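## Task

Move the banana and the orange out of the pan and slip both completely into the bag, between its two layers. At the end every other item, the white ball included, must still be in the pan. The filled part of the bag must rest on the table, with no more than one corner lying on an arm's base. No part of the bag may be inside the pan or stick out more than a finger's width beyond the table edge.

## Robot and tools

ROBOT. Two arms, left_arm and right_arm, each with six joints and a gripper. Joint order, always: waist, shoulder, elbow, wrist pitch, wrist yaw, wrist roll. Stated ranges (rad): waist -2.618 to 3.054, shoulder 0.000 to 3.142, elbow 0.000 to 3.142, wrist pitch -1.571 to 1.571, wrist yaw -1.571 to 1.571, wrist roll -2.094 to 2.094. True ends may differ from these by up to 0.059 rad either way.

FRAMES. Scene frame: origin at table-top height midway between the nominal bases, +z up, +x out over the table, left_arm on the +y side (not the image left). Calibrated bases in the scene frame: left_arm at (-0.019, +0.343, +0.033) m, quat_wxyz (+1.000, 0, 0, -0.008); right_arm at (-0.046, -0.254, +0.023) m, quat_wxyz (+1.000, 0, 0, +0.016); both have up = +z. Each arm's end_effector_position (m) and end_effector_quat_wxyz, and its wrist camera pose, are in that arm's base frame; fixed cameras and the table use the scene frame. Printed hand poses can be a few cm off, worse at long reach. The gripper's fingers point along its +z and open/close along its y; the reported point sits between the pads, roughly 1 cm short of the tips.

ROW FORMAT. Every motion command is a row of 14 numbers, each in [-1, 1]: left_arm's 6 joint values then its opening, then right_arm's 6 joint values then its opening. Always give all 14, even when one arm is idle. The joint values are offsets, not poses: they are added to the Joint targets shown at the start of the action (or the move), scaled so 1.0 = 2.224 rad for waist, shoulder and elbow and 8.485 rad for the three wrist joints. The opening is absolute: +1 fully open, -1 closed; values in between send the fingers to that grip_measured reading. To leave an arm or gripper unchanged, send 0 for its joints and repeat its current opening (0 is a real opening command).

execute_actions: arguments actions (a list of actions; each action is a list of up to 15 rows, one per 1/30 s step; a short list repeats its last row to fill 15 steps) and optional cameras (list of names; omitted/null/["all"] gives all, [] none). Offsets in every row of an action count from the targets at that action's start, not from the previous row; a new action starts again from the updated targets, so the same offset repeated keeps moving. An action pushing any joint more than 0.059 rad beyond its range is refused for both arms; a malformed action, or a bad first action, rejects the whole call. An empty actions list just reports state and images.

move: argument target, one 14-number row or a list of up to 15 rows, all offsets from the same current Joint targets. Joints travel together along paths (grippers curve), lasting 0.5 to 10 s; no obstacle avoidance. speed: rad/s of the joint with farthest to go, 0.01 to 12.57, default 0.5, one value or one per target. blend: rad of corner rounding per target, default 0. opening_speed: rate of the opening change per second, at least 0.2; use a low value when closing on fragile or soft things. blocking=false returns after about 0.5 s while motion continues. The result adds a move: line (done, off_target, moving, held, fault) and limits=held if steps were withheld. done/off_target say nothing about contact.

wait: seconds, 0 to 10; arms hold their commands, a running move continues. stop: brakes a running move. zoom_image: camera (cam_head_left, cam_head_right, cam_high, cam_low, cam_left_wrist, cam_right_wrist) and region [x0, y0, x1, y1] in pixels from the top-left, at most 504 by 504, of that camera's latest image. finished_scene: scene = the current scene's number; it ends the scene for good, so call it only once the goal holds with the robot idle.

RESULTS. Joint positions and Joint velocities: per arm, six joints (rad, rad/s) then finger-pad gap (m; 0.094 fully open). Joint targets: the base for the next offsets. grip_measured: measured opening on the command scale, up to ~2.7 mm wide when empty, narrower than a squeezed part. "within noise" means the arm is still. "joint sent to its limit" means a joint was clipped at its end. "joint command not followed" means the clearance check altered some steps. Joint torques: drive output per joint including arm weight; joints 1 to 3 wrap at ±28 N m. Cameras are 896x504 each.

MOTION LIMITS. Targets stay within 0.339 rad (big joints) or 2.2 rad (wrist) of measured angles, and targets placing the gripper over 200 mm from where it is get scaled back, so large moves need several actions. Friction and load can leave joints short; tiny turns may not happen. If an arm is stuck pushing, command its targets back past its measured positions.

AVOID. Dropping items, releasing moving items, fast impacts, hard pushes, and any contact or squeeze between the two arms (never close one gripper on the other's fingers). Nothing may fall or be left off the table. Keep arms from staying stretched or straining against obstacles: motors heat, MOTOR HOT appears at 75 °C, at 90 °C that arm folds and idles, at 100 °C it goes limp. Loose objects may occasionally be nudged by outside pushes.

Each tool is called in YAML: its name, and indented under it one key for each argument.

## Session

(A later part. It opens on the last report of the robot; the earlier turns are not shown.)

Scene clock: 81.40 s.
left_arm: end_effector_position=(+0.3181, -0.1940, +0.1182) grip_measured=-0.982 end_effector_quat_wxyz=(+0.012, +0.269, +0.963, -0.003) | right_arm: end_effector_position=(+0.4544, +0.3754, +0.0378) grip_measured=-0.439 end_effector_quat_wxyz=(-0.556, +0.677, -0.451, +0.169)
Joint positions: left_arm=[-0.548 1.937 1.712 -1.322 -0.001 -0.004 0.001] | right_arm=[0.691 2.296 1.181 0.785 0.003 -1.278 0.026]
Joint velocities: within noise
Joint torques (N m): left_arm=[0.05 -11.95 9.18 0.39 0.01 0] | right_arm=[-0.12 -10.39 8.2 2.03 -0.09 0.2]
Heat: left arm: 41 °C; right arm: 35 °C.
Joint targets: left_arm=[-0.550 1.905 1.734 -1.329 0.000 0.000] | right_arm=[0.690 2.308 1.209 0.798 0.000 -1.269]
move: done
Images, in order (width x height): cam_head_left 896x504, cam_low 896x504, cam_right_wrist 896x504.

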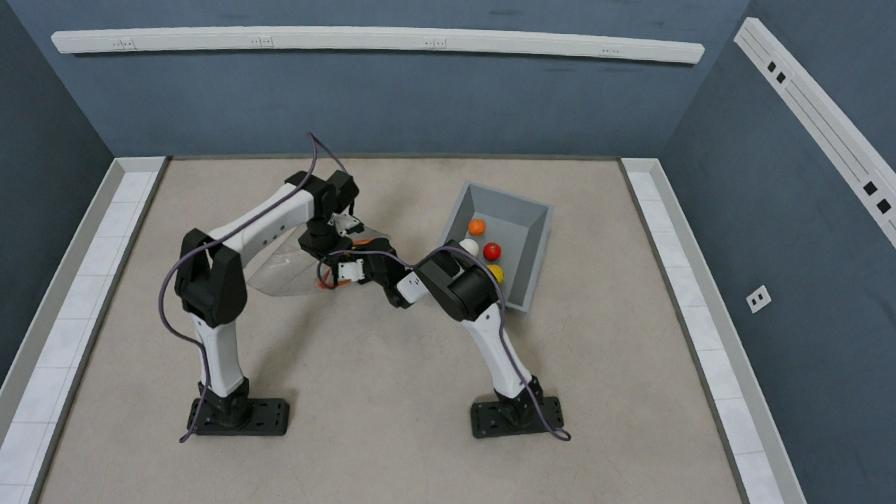

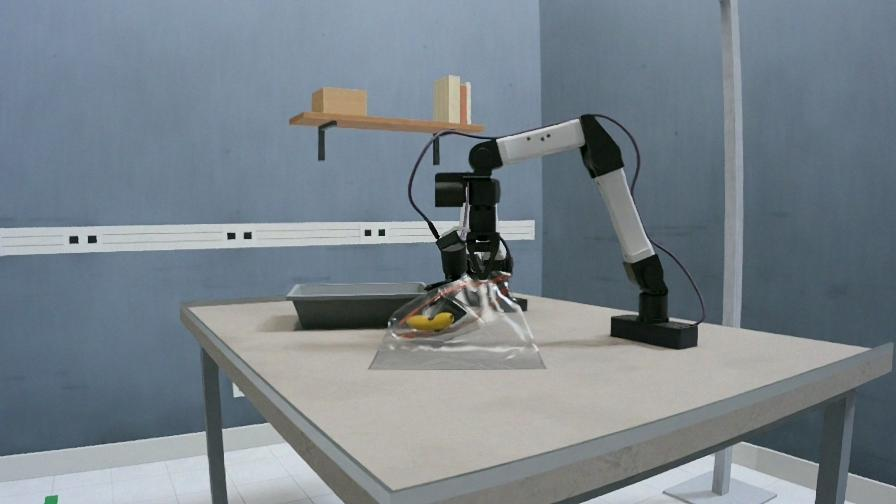

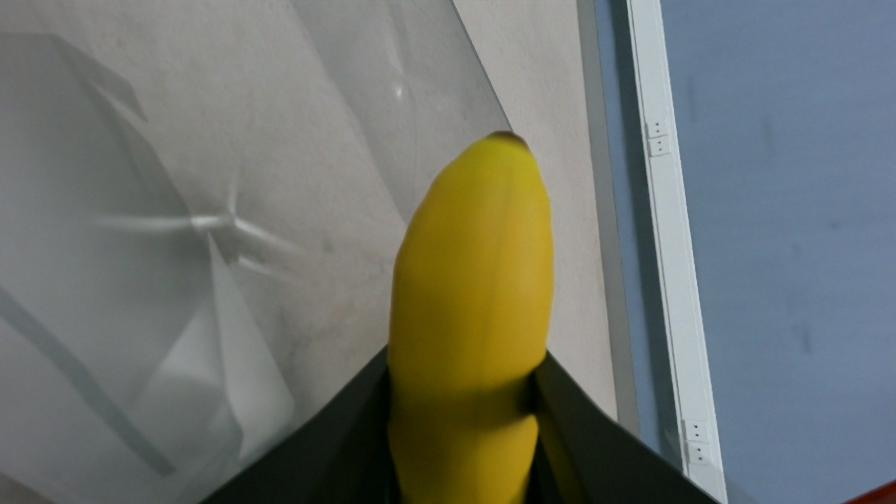

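move:
  target:
    - [0,0,0,0,0,0,-1, 0,0.0303,0.0012,0.0077,0,-0.0354,-0.5]
  speed: 0.2
  cameras: ["cam_right_wrist","cam_head_left","cam_low"]

zoom_image:
  camera: "cam_low"
  region: [350, 240, 560, 380]

Scene clock: 84.23 s.
left_arm: end_effector_position=(+0.3181, -0.1940, +0.1182) grip_measured=-0.982 end_effector_quat_wxyz=(+0.012, +0.269, +0.963, -0.003) | right_arm: end_effector_position=(+0.4550, +0.3758, +0.0165) grip_measured=-0.439 end_effector_quat_wxyz=(-0.526, +0.735, -0.351, +0.246)
Joint positions: left_arm=[-0.548 1.937 1.712 -1.322 -0.001 -0.004 0.001] | right_arm=[0.691 2.36 1.187 0.84 0.003 -1.562 0.026]
Joint velocities: within noise
Joint torques (N m): left_arm=[0.05 -11.92 9.2 0.38 0.01 -0.02] | right_arm=[-0.12 -10.29 7.62 2.11 -0.08 0.05]
Heat: left arm: 41 °C; right arm: 36 °C.
Joint targets: left_arm=[-0.550 1.905 1.734 -1.329 0.000 0.000] | right_arm=[0.690 2.375 1.212 0.863 0.000 -1.570]
move: done
Images, in order (width x height): cam_head_left 896x504, cam_low 896x504, cam_right_wrist 896x504.

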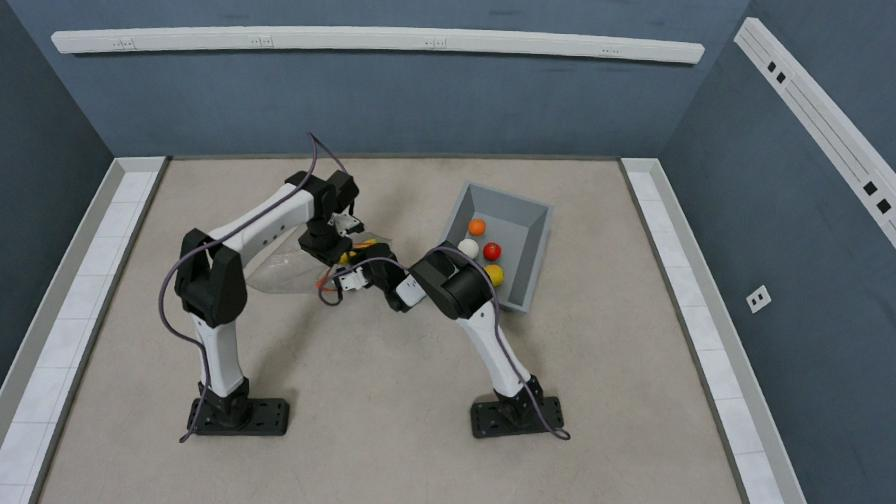

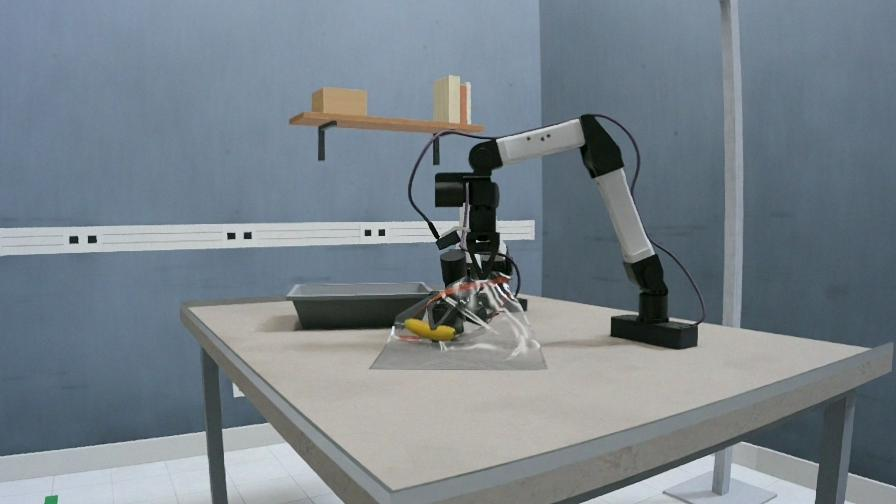

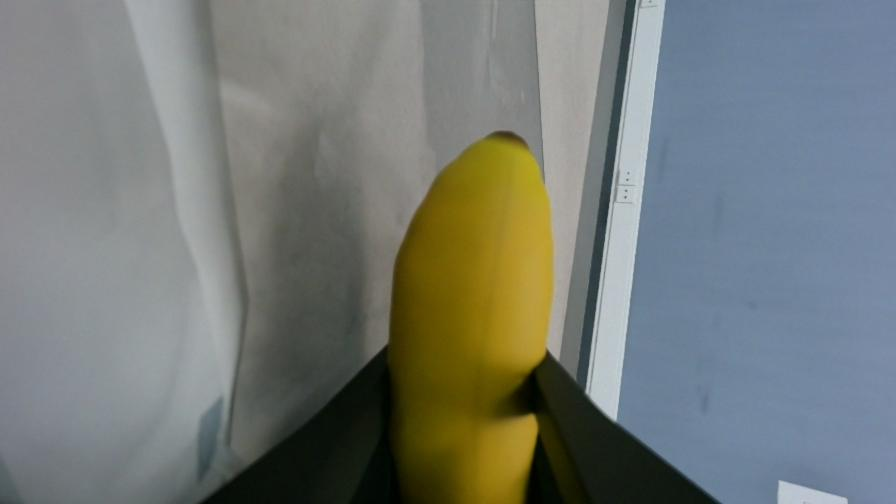

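Scaled by 2.400 from the camera's 896x504 image, which has a finer 1280x720 frame.

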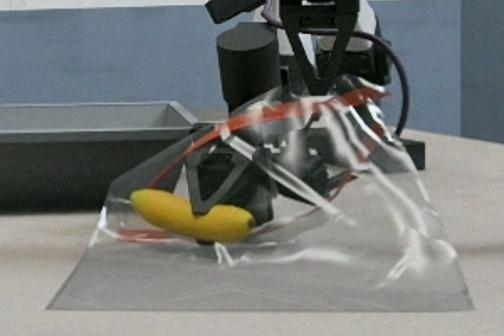

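move:
  target:
    - [0,0,0,0,0,0,-1, 0,0,0,0,0,0,-0.2]
  opening_speed: 0.2
  cameras: ["cam_right_wrist","cam_low"]

zoom_image:
  camera: "cam_low"
  region: [350, 240, 560, 380]

Scene clock: 86.20 s.
left_arm: end_effector_position=(+0.3181, -0.1940, +0.1182) grip_measured=-0.982 end_effector_quat_wxyz=(+0.012, +0.269, +0.963, -0.003) | right_arm: end_effector_position=(+0.4551, +0.3759, +0.0169) grip_measured=-0.201 end_effector_quat_wxyz=(-0.526, +0.735, -0.350, +0.247)
Joint positions: left_arm=[-0.548 1.937 1.712 -1.322 -0.001 -0.004 0.001] | right_arm=[0.691 2.36 1.187 0.842 0.003 -1.564 0.038]
Joint velocities: within noise
Joint torques (N m): left_arm=[0.05 -11.89 9.14 0.38 0.01 -0.01] | right_arm=[-0.13 -10.29 7.64 2.15 -0.08 0.05]
Heat: left arm: 41 °C; right arm: 36 °C.
Joint targets: left_arm=[-0.550 1.905 1.734 -1.329 0.000 0.000] | right_arm=[0.690 2.375 1.212 0.863 0.000 -1.570]
move: done
Images, in order (width x height): cam_low 896x504, cam_right_wrist 896x504.

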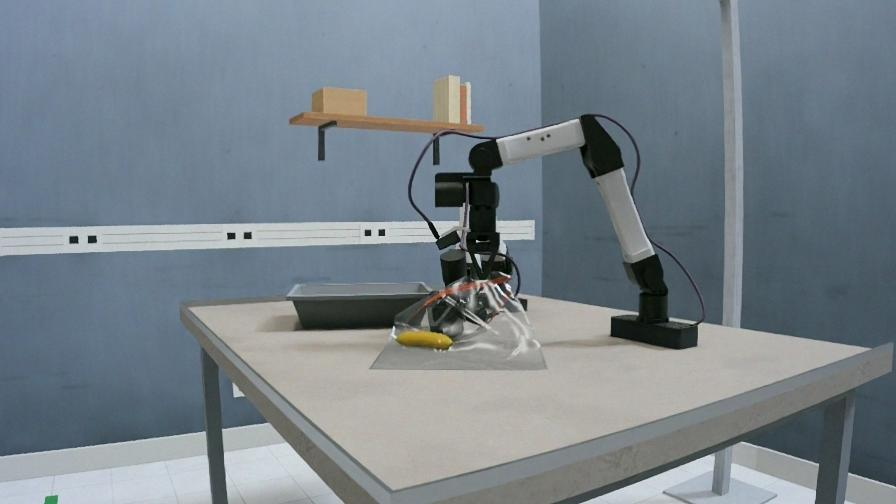

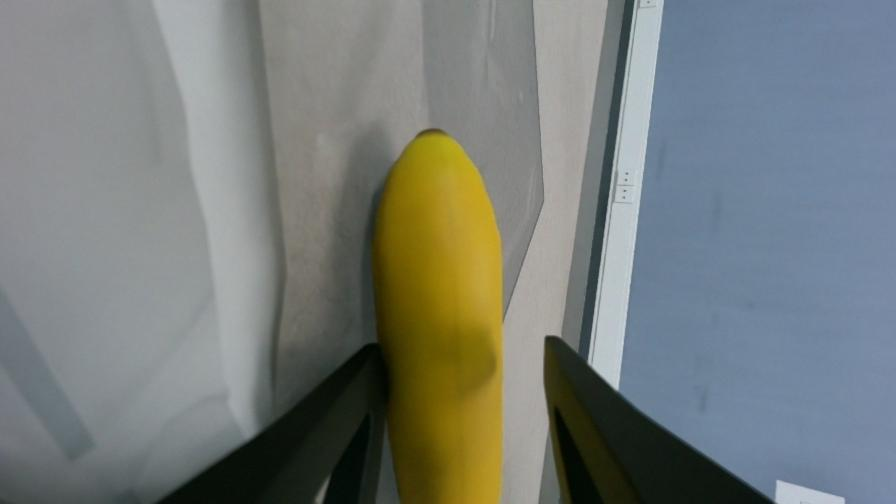

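Scaled by 2.400 from the camera's 896x504 image, which has a finer 1280x720 frame.

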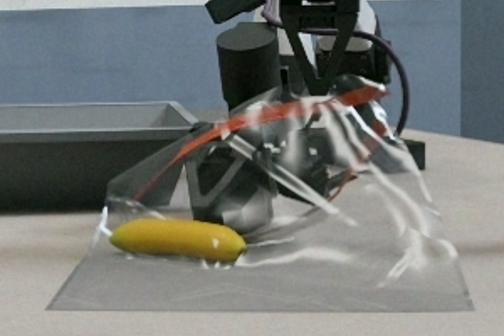

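move:
  target:
    - [0,0,0,0,0,0,-1, 0,-0.0478,-0.0982,0.0115,0,0,-0.2]
    - [0,0,0,0,0,0,-1, 0,-0.1196,-0.1997,0.0175,0,0,-0.2]
    - [0,0,0,0,0,0,-1, 0,-0.2347,-0.2992,0.0051,0,0,-0.2]
  speed: 0.3
  cameras: ["cam_right_wrist","cam_low","cam_head_left"]

zoom_image:
  camera: "cam_low"
  region: [350, 240, 560, 380]

zoom_image:
  camera: "cam_head_left"
  region: [230, 200, 460, 350]

Scene clock: 89.83 s.
left_arm: end_effector_position=(+0.3181, -0.1940, +0.1182) grip_measured=-0.982 end_effector_quat_wxyz=(+0.012, +0.269, +0.963, -0.003) | right_arm: end_effector_position=(+0.3395, +0.2802, +0.0360) grip_measured=-0.201 end_effector_quat_wxyz=(-0.487, +0.761, -0.362, +0.229)
Joint positions: left_arm=[-0.548 1.937 1.712 -1.322 -0.001 -0.004 0.001] | right_arm=[0.691 1.888 0.55 0.903 0.003 -1.564 0.038]
Joint velocities: within noise
Joint torques (N m): left_arm=[0.05 -11.9 9.18 0.38 0.01 -0.01] | right_arm=[-0.13 -10.32 4.12 1.86 -0.09 0.06]
Heat: left arm: 42 °C; right arm: 38 °C.
Joint targets: left_arm=[-0.550 1.905 1.734 -1.329 0.000 0.000] | right_arm=[0.690 1.853 0.546 0.907 0.000 -1.570]
move: off_target (right_arm); right_arm: the shoulder is farthest, 0.036 rad from its target
Images, in order (width x height): cam_head_left 896x504, cam_low 896x504, cam_right_wrist 896x504.

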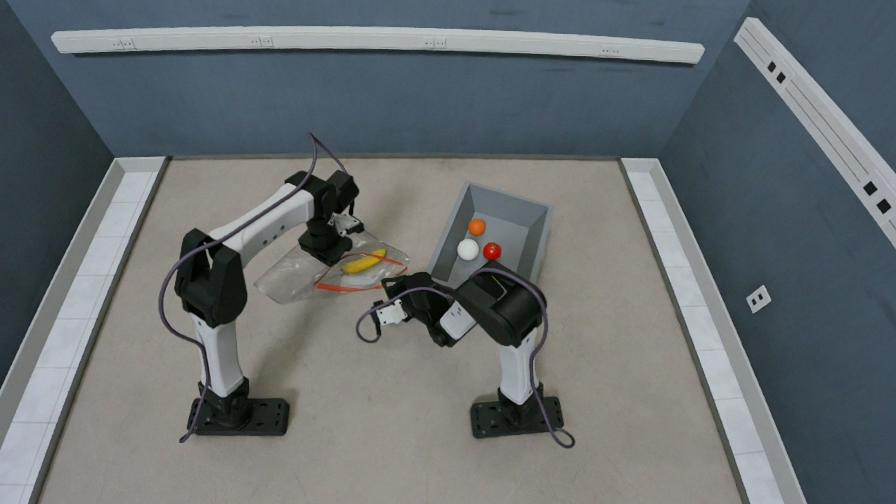

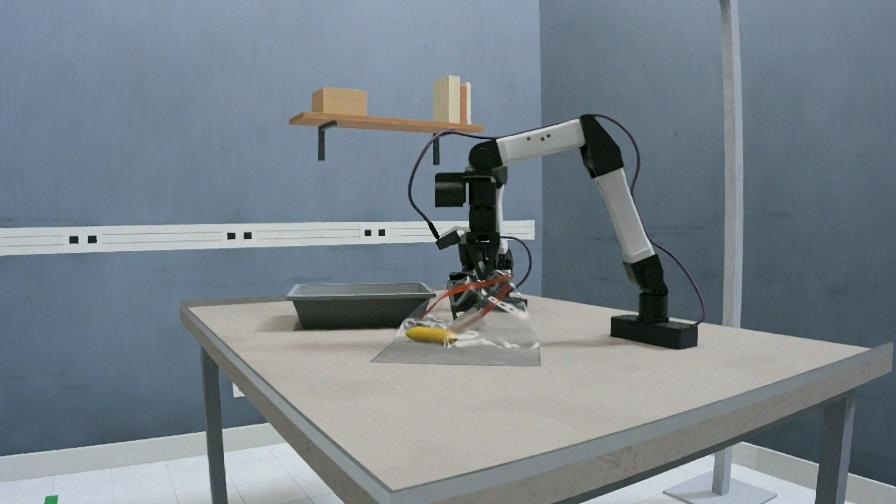

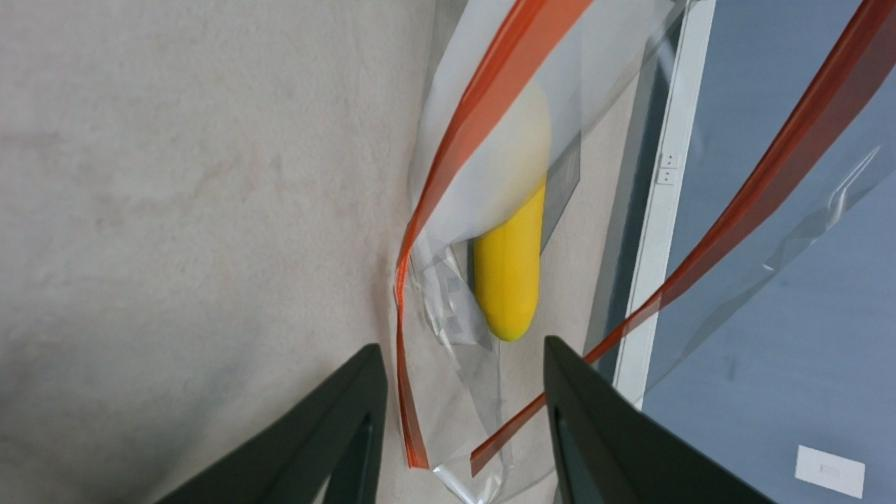

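Scaled by 2.400 from the camera's 896x504 image, which has a finer 1280x720 frame.

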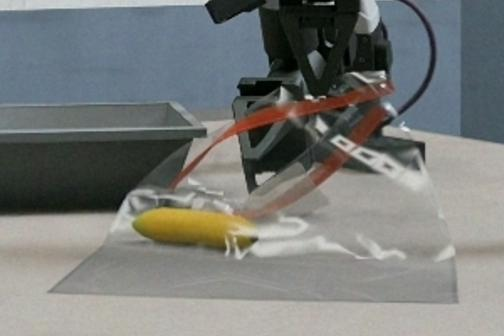

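Scaled by 2.191 from the camera's 896x504 image, which has a finer 1280x720 frame.

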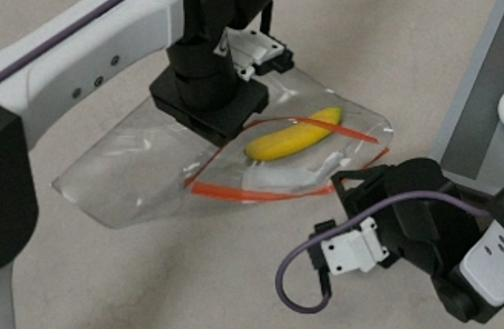

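move:
  target:
    - [0,0,0,0,0,0,-1, 0,0.1197,0.1617,-0.0027,0,0,-0.85]
    - [0,0,0,0,0,0,-1, 0,0.1809,0.2015,0.0040,0,0,-0.85]
    - [0,0,0,0,0,0,-1, 0,0.2560,0.3354,-0.0090,0,0,-0.85]
  speed: [0.35,0.3,0.2]
  cameras: ["cam_right_wrist","cam_low","cam_head_left"]

zoom_image:
  camera: "cam_low"
  region: [350, 240, 560, 380]

Scene clock: 94.00 s.
left_arm: end_effector_position=(+0.3181, -0.1940, +0.1182) grip_measured=-0.982 end_effector_quat_wxyz=(+0.012, +0.269, +0.963, -0.003) | right_arm: end_effector_position=(+0.4709, +0.3890, +0.0296) grip_measured=-0.849 end_effector_quat_wxyz=(-0.546, +0.720, -0.342, +0.257)
Joint positions: left_arm=[-0.548 1.937 1.712 -1.322 -0.001 -0.004 0.001] | right_arm=[0.691 2.4 1.273 0.852 0.003 -1.565 0.007]
Joint velocities: within noise
Joint torques (N m): left_arm=[0.05 -11.92 9.17 0.38 0.01 -0.01] | right_arm=[-0.12 -10.1 7.23 1.67 -0.08 0.06]
Heat: left arm: 42 °C; right arm: 38 °C.
Joint targets: left_arm=[-0.550 1.905 1.734 -1.329 0.000 0.000] | right_arm=[0.690 2.422 1.292 0.830 0.000 -1.570]
move: done
Images, in order (width x height): cam_head_left 896x504, cam_low 896x504, cam_right_wrist 896x504.

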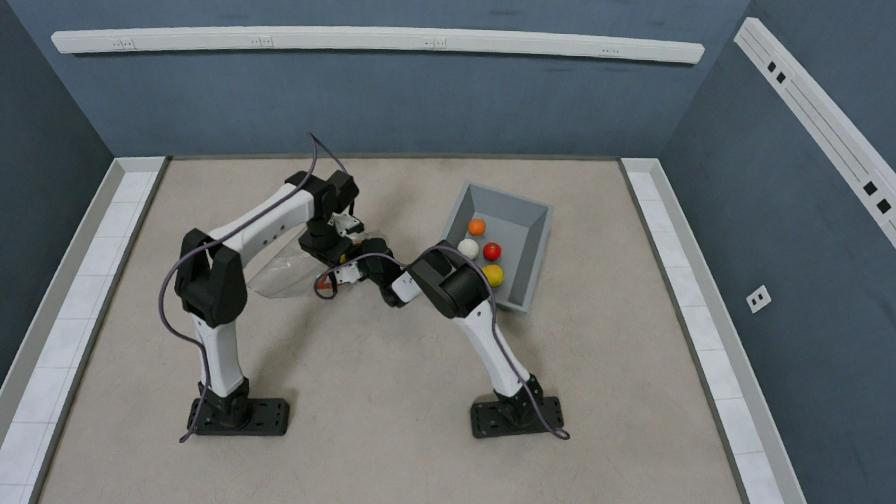

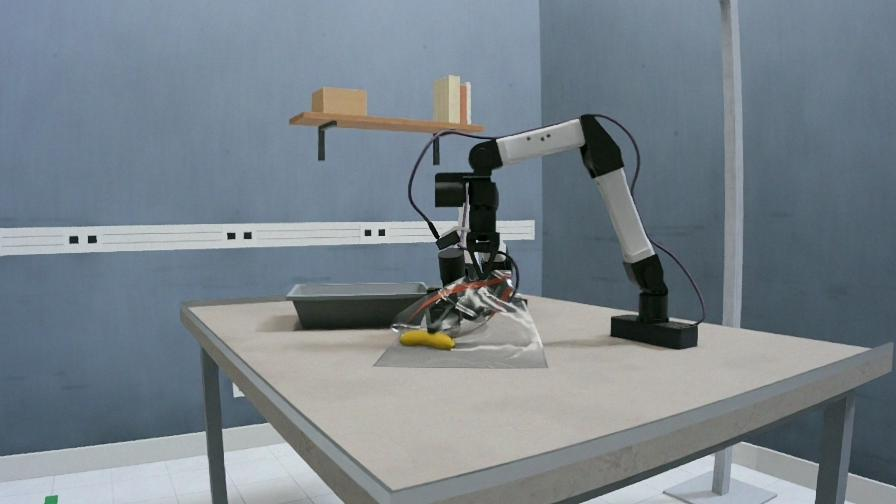

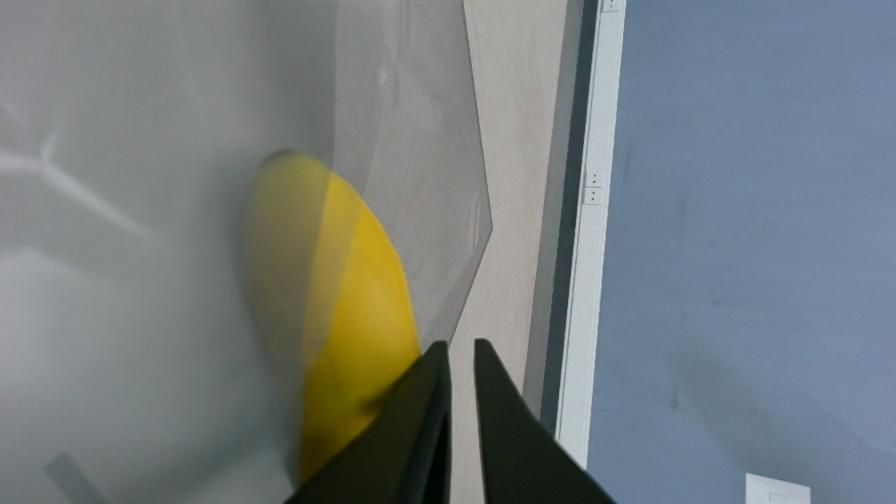

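Scaled by 2.400 from the camera's 896x504 image, which has a finer 1280x720 frame.

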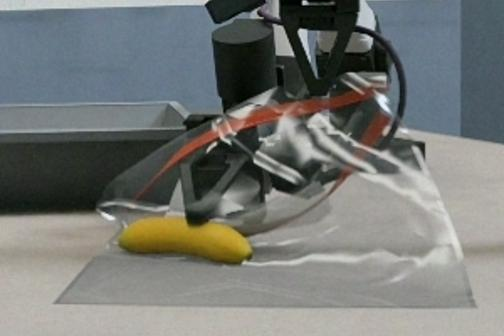

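move:
  target:
    - [0,0,0,0,0,0,-1, 0,-0.0407,-0.0013,-0.0103,0,0,-0.85]
    - [0,0,0,0,0,0,-1, 0,-0.1230,-0.1548,0.0060,0,0,-0.85]
    - [0,0,0,0,0,0,-1, 0,-0.0620,-0.1416,0.0173,0,0,-0.85]
  speed: [0.25,0.3,0.25]
  cameras: ["cam_right_wrist","cam_low"]

zoom_image:
  camera: "cam_low"
  region: [350, 240, 560, 380]

Scene clock: 95.50 s.
left_arm: end_effector_position=(+0.3181, -0.1940, +0.1182) grip_measured=-0.982 end_effector_quat_wxyz=(+0.012, +0.269, +0.963, -0.003) | right_arm: end_effector_position=(+0.4713, +0.3892, +0.0299) grip_measured=-0.849 end_effector_quat_wxyz=(-0.543, +0.723, -0.344, +0.255)
Joint positions: left_arm=[-0.548 1.937 1.712 -1.322 -0.001 -0.004 0.001] | right_arm=[0.691 2.395 1.279 0.833 0.004 -1.565 0.007]
Joint velocities: within noise
Joint torques (N m): left_arm=[0.09 -11.9 9.2 0.38 0.01 -0.01] | right_arm=[-0.08 -11.92 5.68 1.95 -0.05 0.11]
Heat: left arm: 42 °C; right arm: 39 °C.
Joint targets: left_arm=[-0.550 1.905 1.734 -1.329 0.000 0.000] | right_arm=[0.691 2.396 1.279 0.830 0.004 -1.565]
move: held (right_arm; a check stopped the path); path passed 0 of 3 targets; limits=held; right_arm: the elbow is farthest, 0.302 rad from its target
joint command not followed: on one or more control steps a check withheld the commanded joint targets of the right arm, and it was not sent them on those steps.
cause: the commanded joint targets, or the way to them, would bring a part of the robot too close to another arm (this arm's wrist (the part past the wrist pitch) and the left arm's wrist camera).
Images, in order (width x height): cam_low 896x504, cam_right_wrist 896x504.

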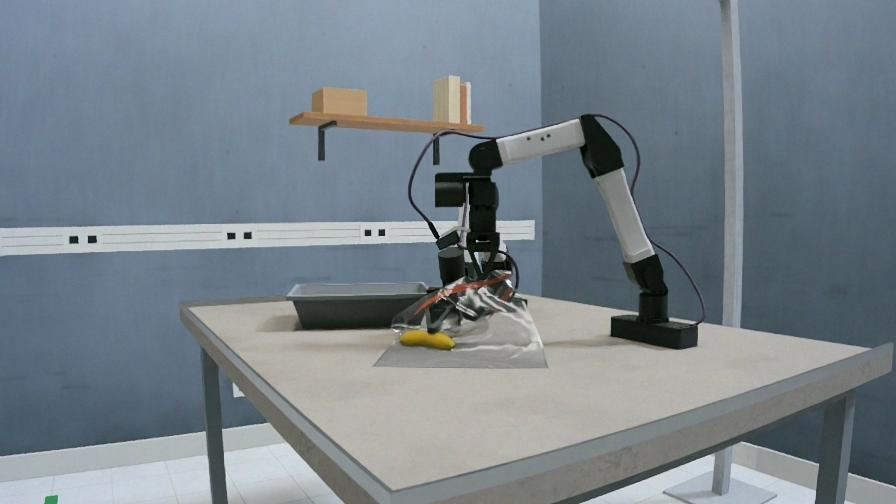

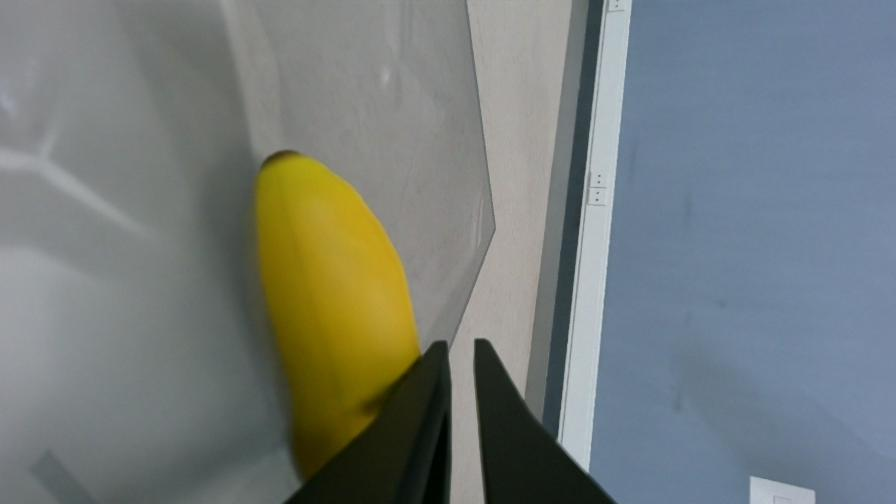

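Scaled by 2.400 from the camera's 896x504 image, which has a finer 1280x720 frame.

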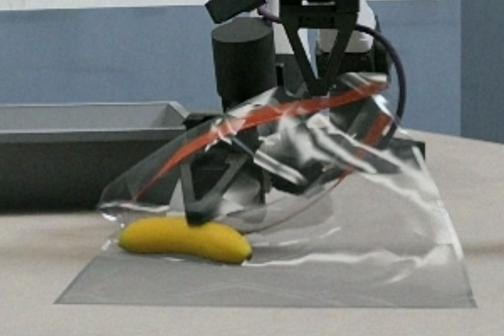

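move:
  target:
    - [0,0,0,0,0,0,-1, 0,-0.0598,-0.0866,0.0043,0,0,-0.85]
    - [0,0,0,0,0,0,-1, 0,-0.0503,-0.1358,0.0173,0,0,-0.85]
  speed: [0.3,0.25]
  cameras: ["cam_right_wrist","cam_low"]

zoom_image:
  camera: "cam_low"
  region: [350, 240, 560, 380]

Scene clock: 97.53 s.
left_arm: end_effector_position=(+0.3181, -0.1940, +0.1182) grip_measured=-0.982 end_effector_quat_wxyz=(+0.012, +0.269, +0.963, -0.003) | right_arm: end_effector_position=(+0.4223, +0.3491, +0.0061) grip_measured=-0.849 end_effector_quat_wxyz=(-0.523, +0.738, -0.349, +0.246)
Joint positions: left_arm=[-0.548 1.937 1.712 -1.322 -0.001 -0.004 0.001] | right_arm=[0.691 2.303 0.986 0.98 0.002 -1.568 0.007]
Joint velocities: within noise
Joint torques (N m): left_arm=[0.08 -11.92 9.16 0.38 0.01 -0.01] | right_arm=[0.02 -12.18 3.82 1.87 -0.03 0.14]
Heat: left arm: 42 °C; right arm: 39 °C.
Joint targets: left_arm=[-0.550 1.905 1.734 -1.329 0.000 0.000] | right_arm=[0.691 2.284 0.977 0.977 0.003 -1.565]
move: done
Images, in order (width x height): cam_low 896x504, cam_right_wrist 896x504.

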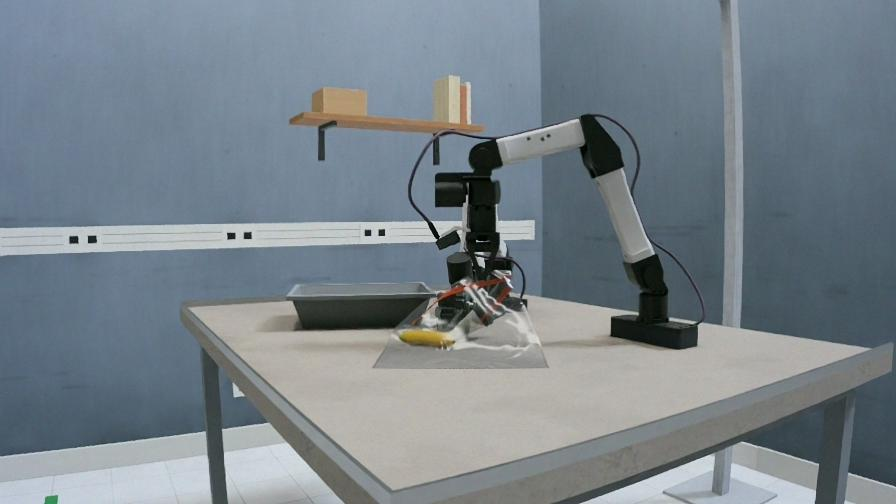

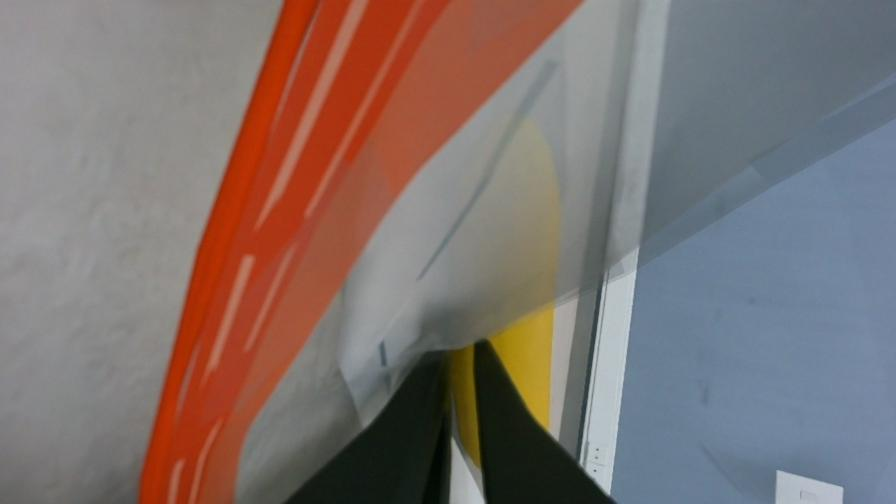

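Scaled by 2.400 from the camera's 896x504 image, which has a finer 1280x720 frame.

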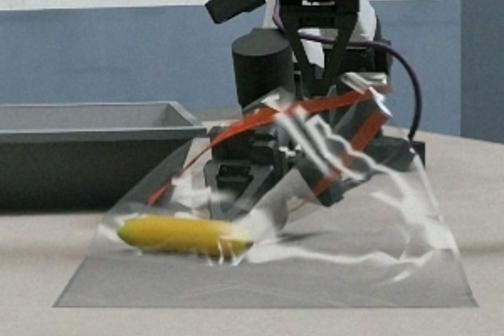

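move:
  target: [0,0,0,0,0,0,-1, 0,0.0701,0.1484,-0.0183,0,0,-0.85]
  speed: 0.2
  cameras: ["cam_right_wrist","cam_low"]

zoom_image:
  camera: "cam_low"
  region: [350, 240, 560, 380]

Scene clock: 99.97 s.
left_arm: end_effector_position=(+0.3181, -0.1940, +0.1182) grip_measured=-0.982 end_effector_quat_wxyz=(+0.012, +0.269, +0.963, -0.003) | right_arm: end_effector_position=(+0.4695, +0.3881, +0.0127) grip_measured=-0.849 end_effector_quat_wxyz=(-0.530, +0.733, -0.347, +0.249)
Joint positions: left_arm=[-0.548 1.937 1.712 -1.322 -0.001 -0.004 0.001] | right_arm=[0.691 2.423 1.284 0.82 0.002 -1.568 0.007]
Joint velocities: within noise
Joint torques (N m): left_arm=[0.06 -11.89 9.16 0.38 0.01 0] | right_arm=[0.02 -10.58 7.72 1.97 -0.04 0.14]
Heat: left arm: 43 °C; right arm: 40 °C.
Joint targets: left_arm=[-0.550 1.905 1.734 -1.329 0.000 0.000] | right_arm=[0.691 2.440 1.307 0.822 0.003 -1.565]
move: done
Images, in order (width x height): cam_low 896x504, cam_right_wrist 896x504.

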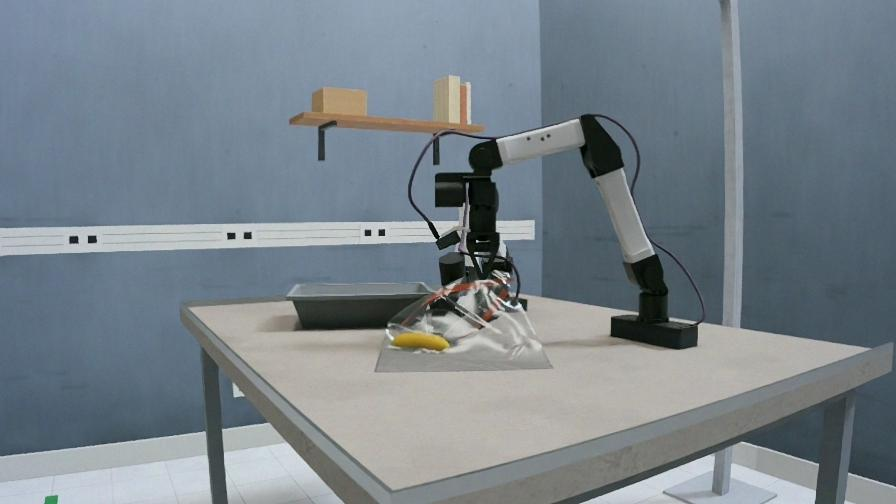

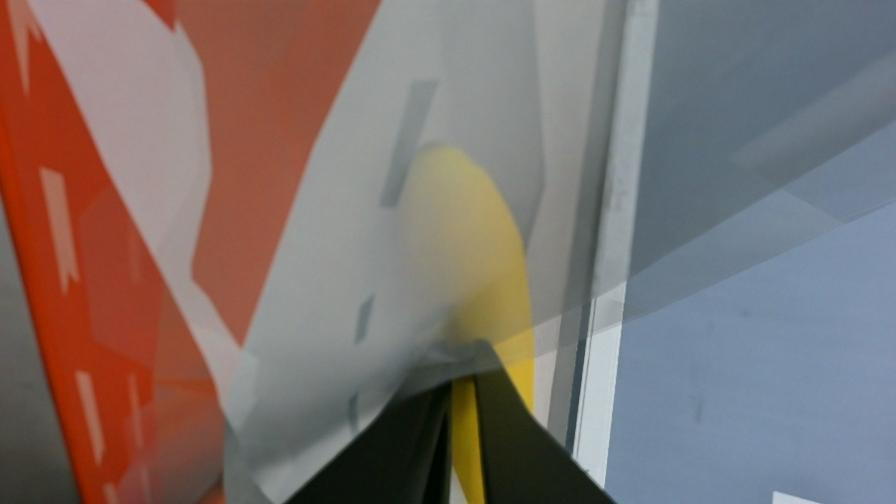

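Scaled by 2.400 from the camera's 896x504 image, which has a finer 1280x720 frame.

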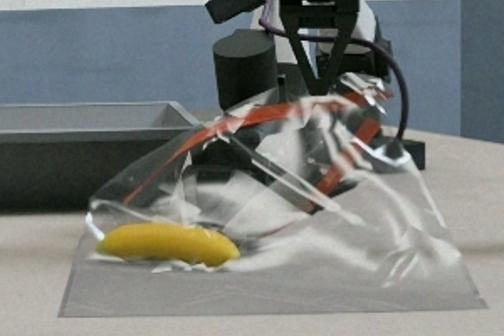

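move:
  target:
    - [0,0,0,0,0,0,-1, 0,-0.0701,-0.1484,0.0183,0,0,-0.85]
    - [0,0,0,0,0,0,-1, 0,-0.264,-0.3422,0.0383,0,0,-0.85]
  speed: 0.35
  cameras: ["cam_right_wrist","cam_low","cam_head_left"]

zoom_image:
  camera: "cam_low"
  region: [350, 240, 560, 380]

zoom_image:
  camera: "cam_head_left"
  region: [230, 200, 460, 350]

Scene clock: 102.90 s.
left_arm: end_effector_position=(+0.3181, -0.1940, +0.1182) grip_measured=-0.982 end_effector_quat_wxyz=(+0.012, +0.269, +0.963, -0.003) | right_arm: end_effector_position=(+0.3527, +0.2915, +0.0880) grip_measured=-0.849 end_effector_quat_wxyz=(-0.568, +0.704, -0.332, +0.268)
Joint positions: left_arm=[-0.548 1.937 1.712 -1.322 -0.001 -0.004 0.001] | right_arm=[0.691 1.887 0.55 1.125 0.002 -1.57 0.007]
Joint velocities: within noise
Joint torques (N m): left_arm=[0.06 -11.89 9.18 0.39 0.02 -0.01] | right_arm=[0.03 -10.3 4.18 2.21 -0.03 0.16]
Heat: left arm: 43 °C; right arm: 41 °C.
Joint targets: left_arm=[-0.550 1.905 1.734 -1.329 0.000 0.000] | right_arm=[0.691 1.853 0.546 1.147 0.003 -1.565]
move: done
Images, in order (width x height): cam_head_left 896x504, cam_low 896x504, cam_right_wrist 896x504.

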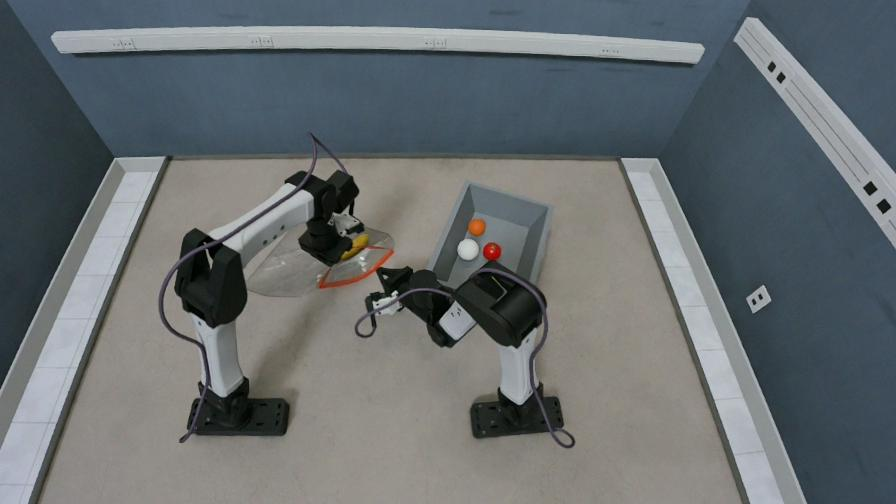

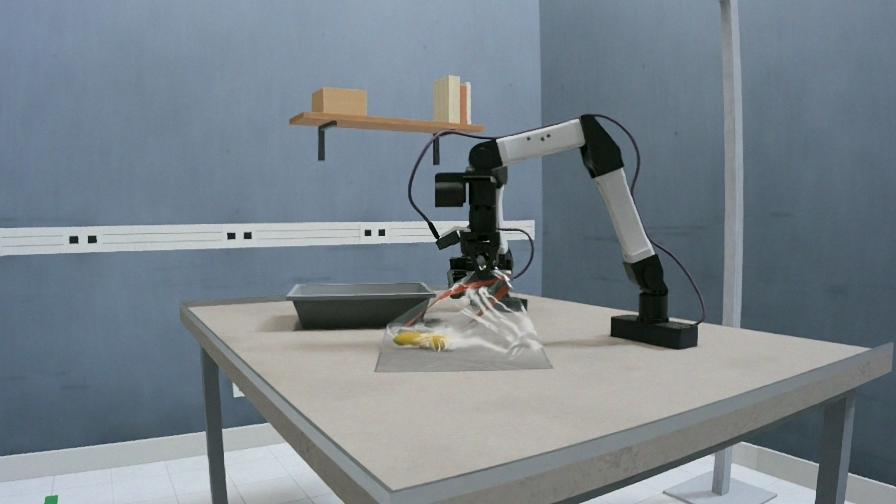

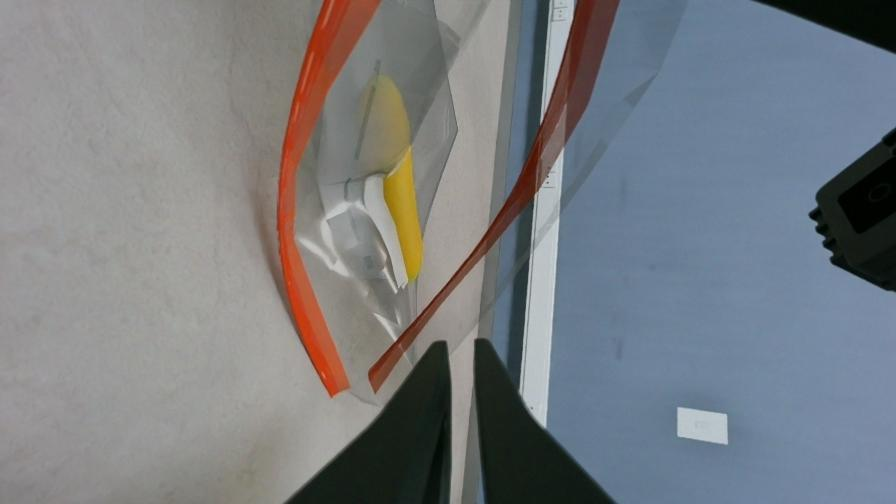

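Scaled by 2.400 from the camera's 896x504 image, which has a finer 1280x720 frame.

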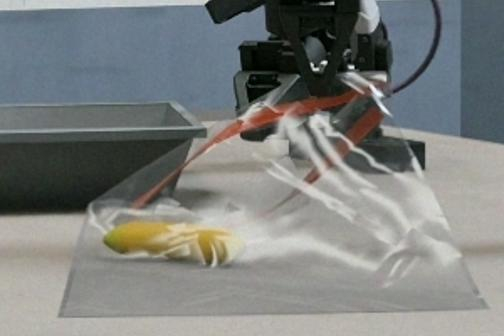

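Scaled by 2.191 from the camera's 896x504 image, which has a finer 1280x720 frame.

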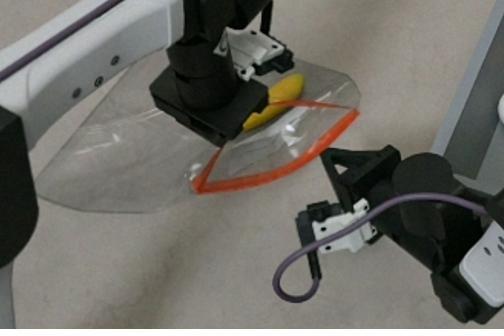

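move:
  target:
    - [0,0,0,0,0,0,-1, 0,-0.3835,0.0243,-0.1810,0,0,0.4]
    - [0,0,0,0,0,0,-1, -0.1533,-0.3192,0.3557,-0.2759,0,0.1844,0.4]
    - [0,0,0,0,0,0,-1, -0.2882,-0.0419,0.5765,-0.2847,0,0.4048,0.4]
    - [0,0,0,0,0,0,-1, -0.2905,0.2367,0.8326,-0.2964,0,0.4048,0.4]
  speed: [0.8,1.2,1.2,0.8]
  blend: 0.08
  cameras: ["cam_right_wrist","cam_head_left"]

Scene clock: 110.43 s.
left_arm: end_effector_position=(+0.3181, -0.1940, +0.1182) grip_measured=-0.982 end_effector_quat_wxyz=(+0.012, +0.269, +0.963, -0.003) | right_arm: end_effector_position=(+0.5050, +0.0275, +0.1148) grip_measured=+0.399 end_effector_quat_wxyz=(+0.060, +0.782, +0.615, +0.083)
Joint positions: left_arm=[-0.548 1.937 1.712 -1.322 -0.001 -0.004 0.001] | right_arm=[0.055 2.376 2.372 -1.362 0.002 1.862 0.066]
Joint velocities: within noise
Joint torques (N m): left_arm=[0.06 -11.93 9.2 0.38 0 -0.01] | right_arm=[-0.92 -12.23 8.58 0.56 0.04 0.12]
Heat: left arm: 43 °C; right arm: 40 °C.
Joint targets: left_arm=[-0.550 1.905 1.734 -1.329 0.000 0.000] | right_arm=[0.045 2.379 2.398 -1.368 0.003 1.870]
move: done
Images, in order (width x height): cam_head_left 896x504, cam_right_wrist 896x504.

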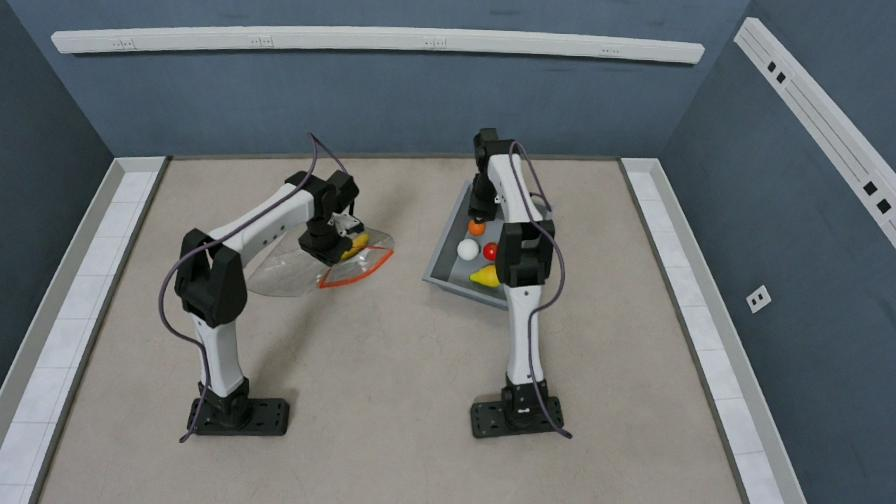

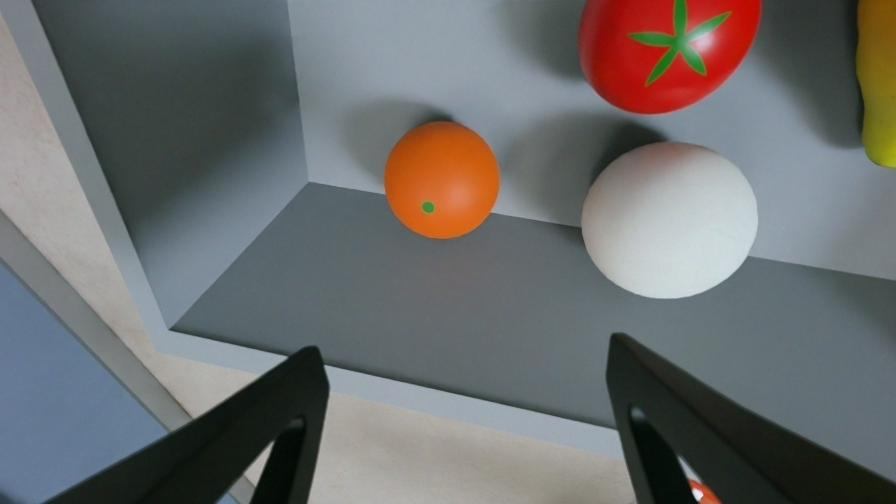

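move:
  target: [0,0,0,0,0,0,-1, 0,0.0457,-0.0364,0.0214,0,0.0177,0.4]
  speed: 0.4
  cameras: ["cam_right_wrist"]

Scene clock: 116.13 s.
left_arm: end_effector_position=(+0.3181, -0.1940, +0.1182) grip_measured=-0.982 end_effector_quat_wxyz=(+0.012, +0.269, +0.963, -0.003) | right_arm: end_effector_position=(+0.5299, +0.0289, +0.0561) grip_measured=+0.399 end_effector_quat_wxyz=(+0.055, +0.825, +0.555, +0.090)
Joint positions: left_arm=[-0.548 1.937 1.712 -1.322 -0.001 -0.004 0.001] | right_arm=[0.055 2.476 2.315 -1.198 0.002 2.012 0.066]
Joint velocities: within noise
Joint torques (N m): left_arm=[0.09 -11.92 9.18 0.39 0.01 -0.01] | right_arm=[-0.91 -12.79 6.52 0.61 0.03 0.14]
Heat: left arm: 44 °C; right arm: 41 °C.
Joint targets: left_arm=[-0.550 1.905 1.734 -1.329 0.000 0.000] | right_arm=[0.045 2.481 2.316 -1.186 0.003 2.020]
move: done
Images, in order (width x height): cam_right_wrist 896x504.

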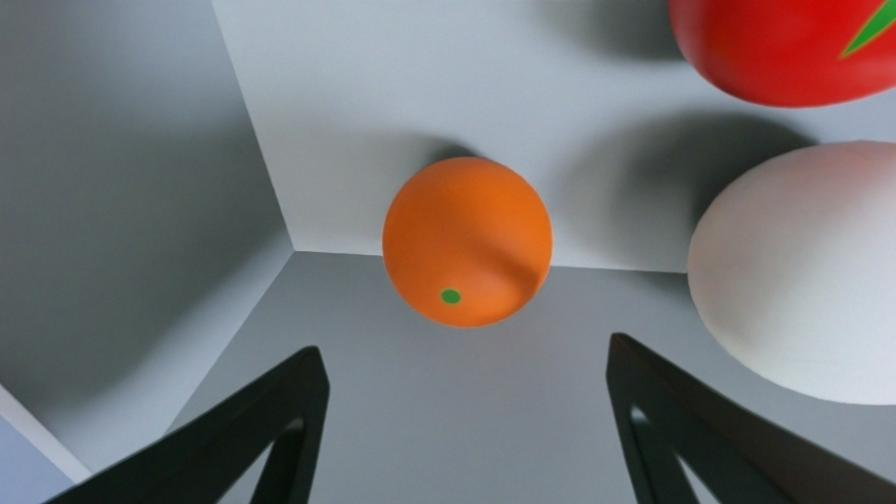

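move:
  target: [0,0,0,0,0,0,-1, -0.0027,0.0339,-0.0255,0.0157,0,0,0.3]
  speed: 0.3
  cameras: ["cam_right_wrist"]

Scene clock: 117.93 s.
left_arm: end_effector_position=(+0.3181, -0.1940, +0.1182) grip_measured=-0.982 end_effector_quat_wxyz=(+0.012, +0.269, +0.963, -0.003) | right_arm: end_effector_position=(+0.5432, +0.0246, +0.0086) grip_measured=+0.301 end_effector_quat_wxyz=(+0.057, +0.828, +0.551, +0.092)
Joint positions: left_arm=[-0.548 1.937 1.712 -1.322 -0.001 -0.004 0.001] | right_arm=[0.046 2.548 2.259 -1.065 0.002 2.013 0.061]
Joint velocities: within noise
Joint torques (N m): left_arm=[0.1 -11.9 9.17 0.38 0.02 -0.01] | right_arm=[-0.66 -12.93 6.43 0.73 0.03 0.11]
Heat: left arm: 44 °C; right arm: 42 °C.
Joint targets: left_arm=[-0.550 1.905 1.734 -1.329 0.000 0.000] | right_arm=[0.039 2.556 2.260 -1.053 0.003 2.020]
move: done
Images, in order (width x height): cam_right_wrist 896x504.

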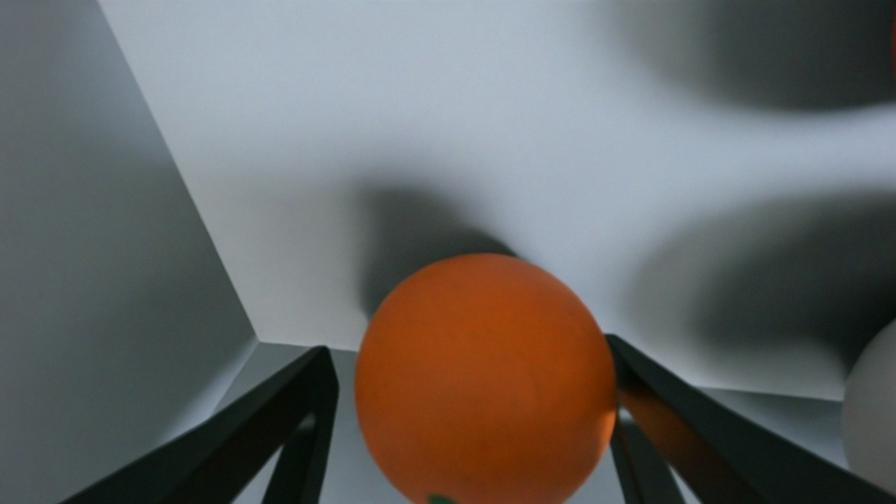

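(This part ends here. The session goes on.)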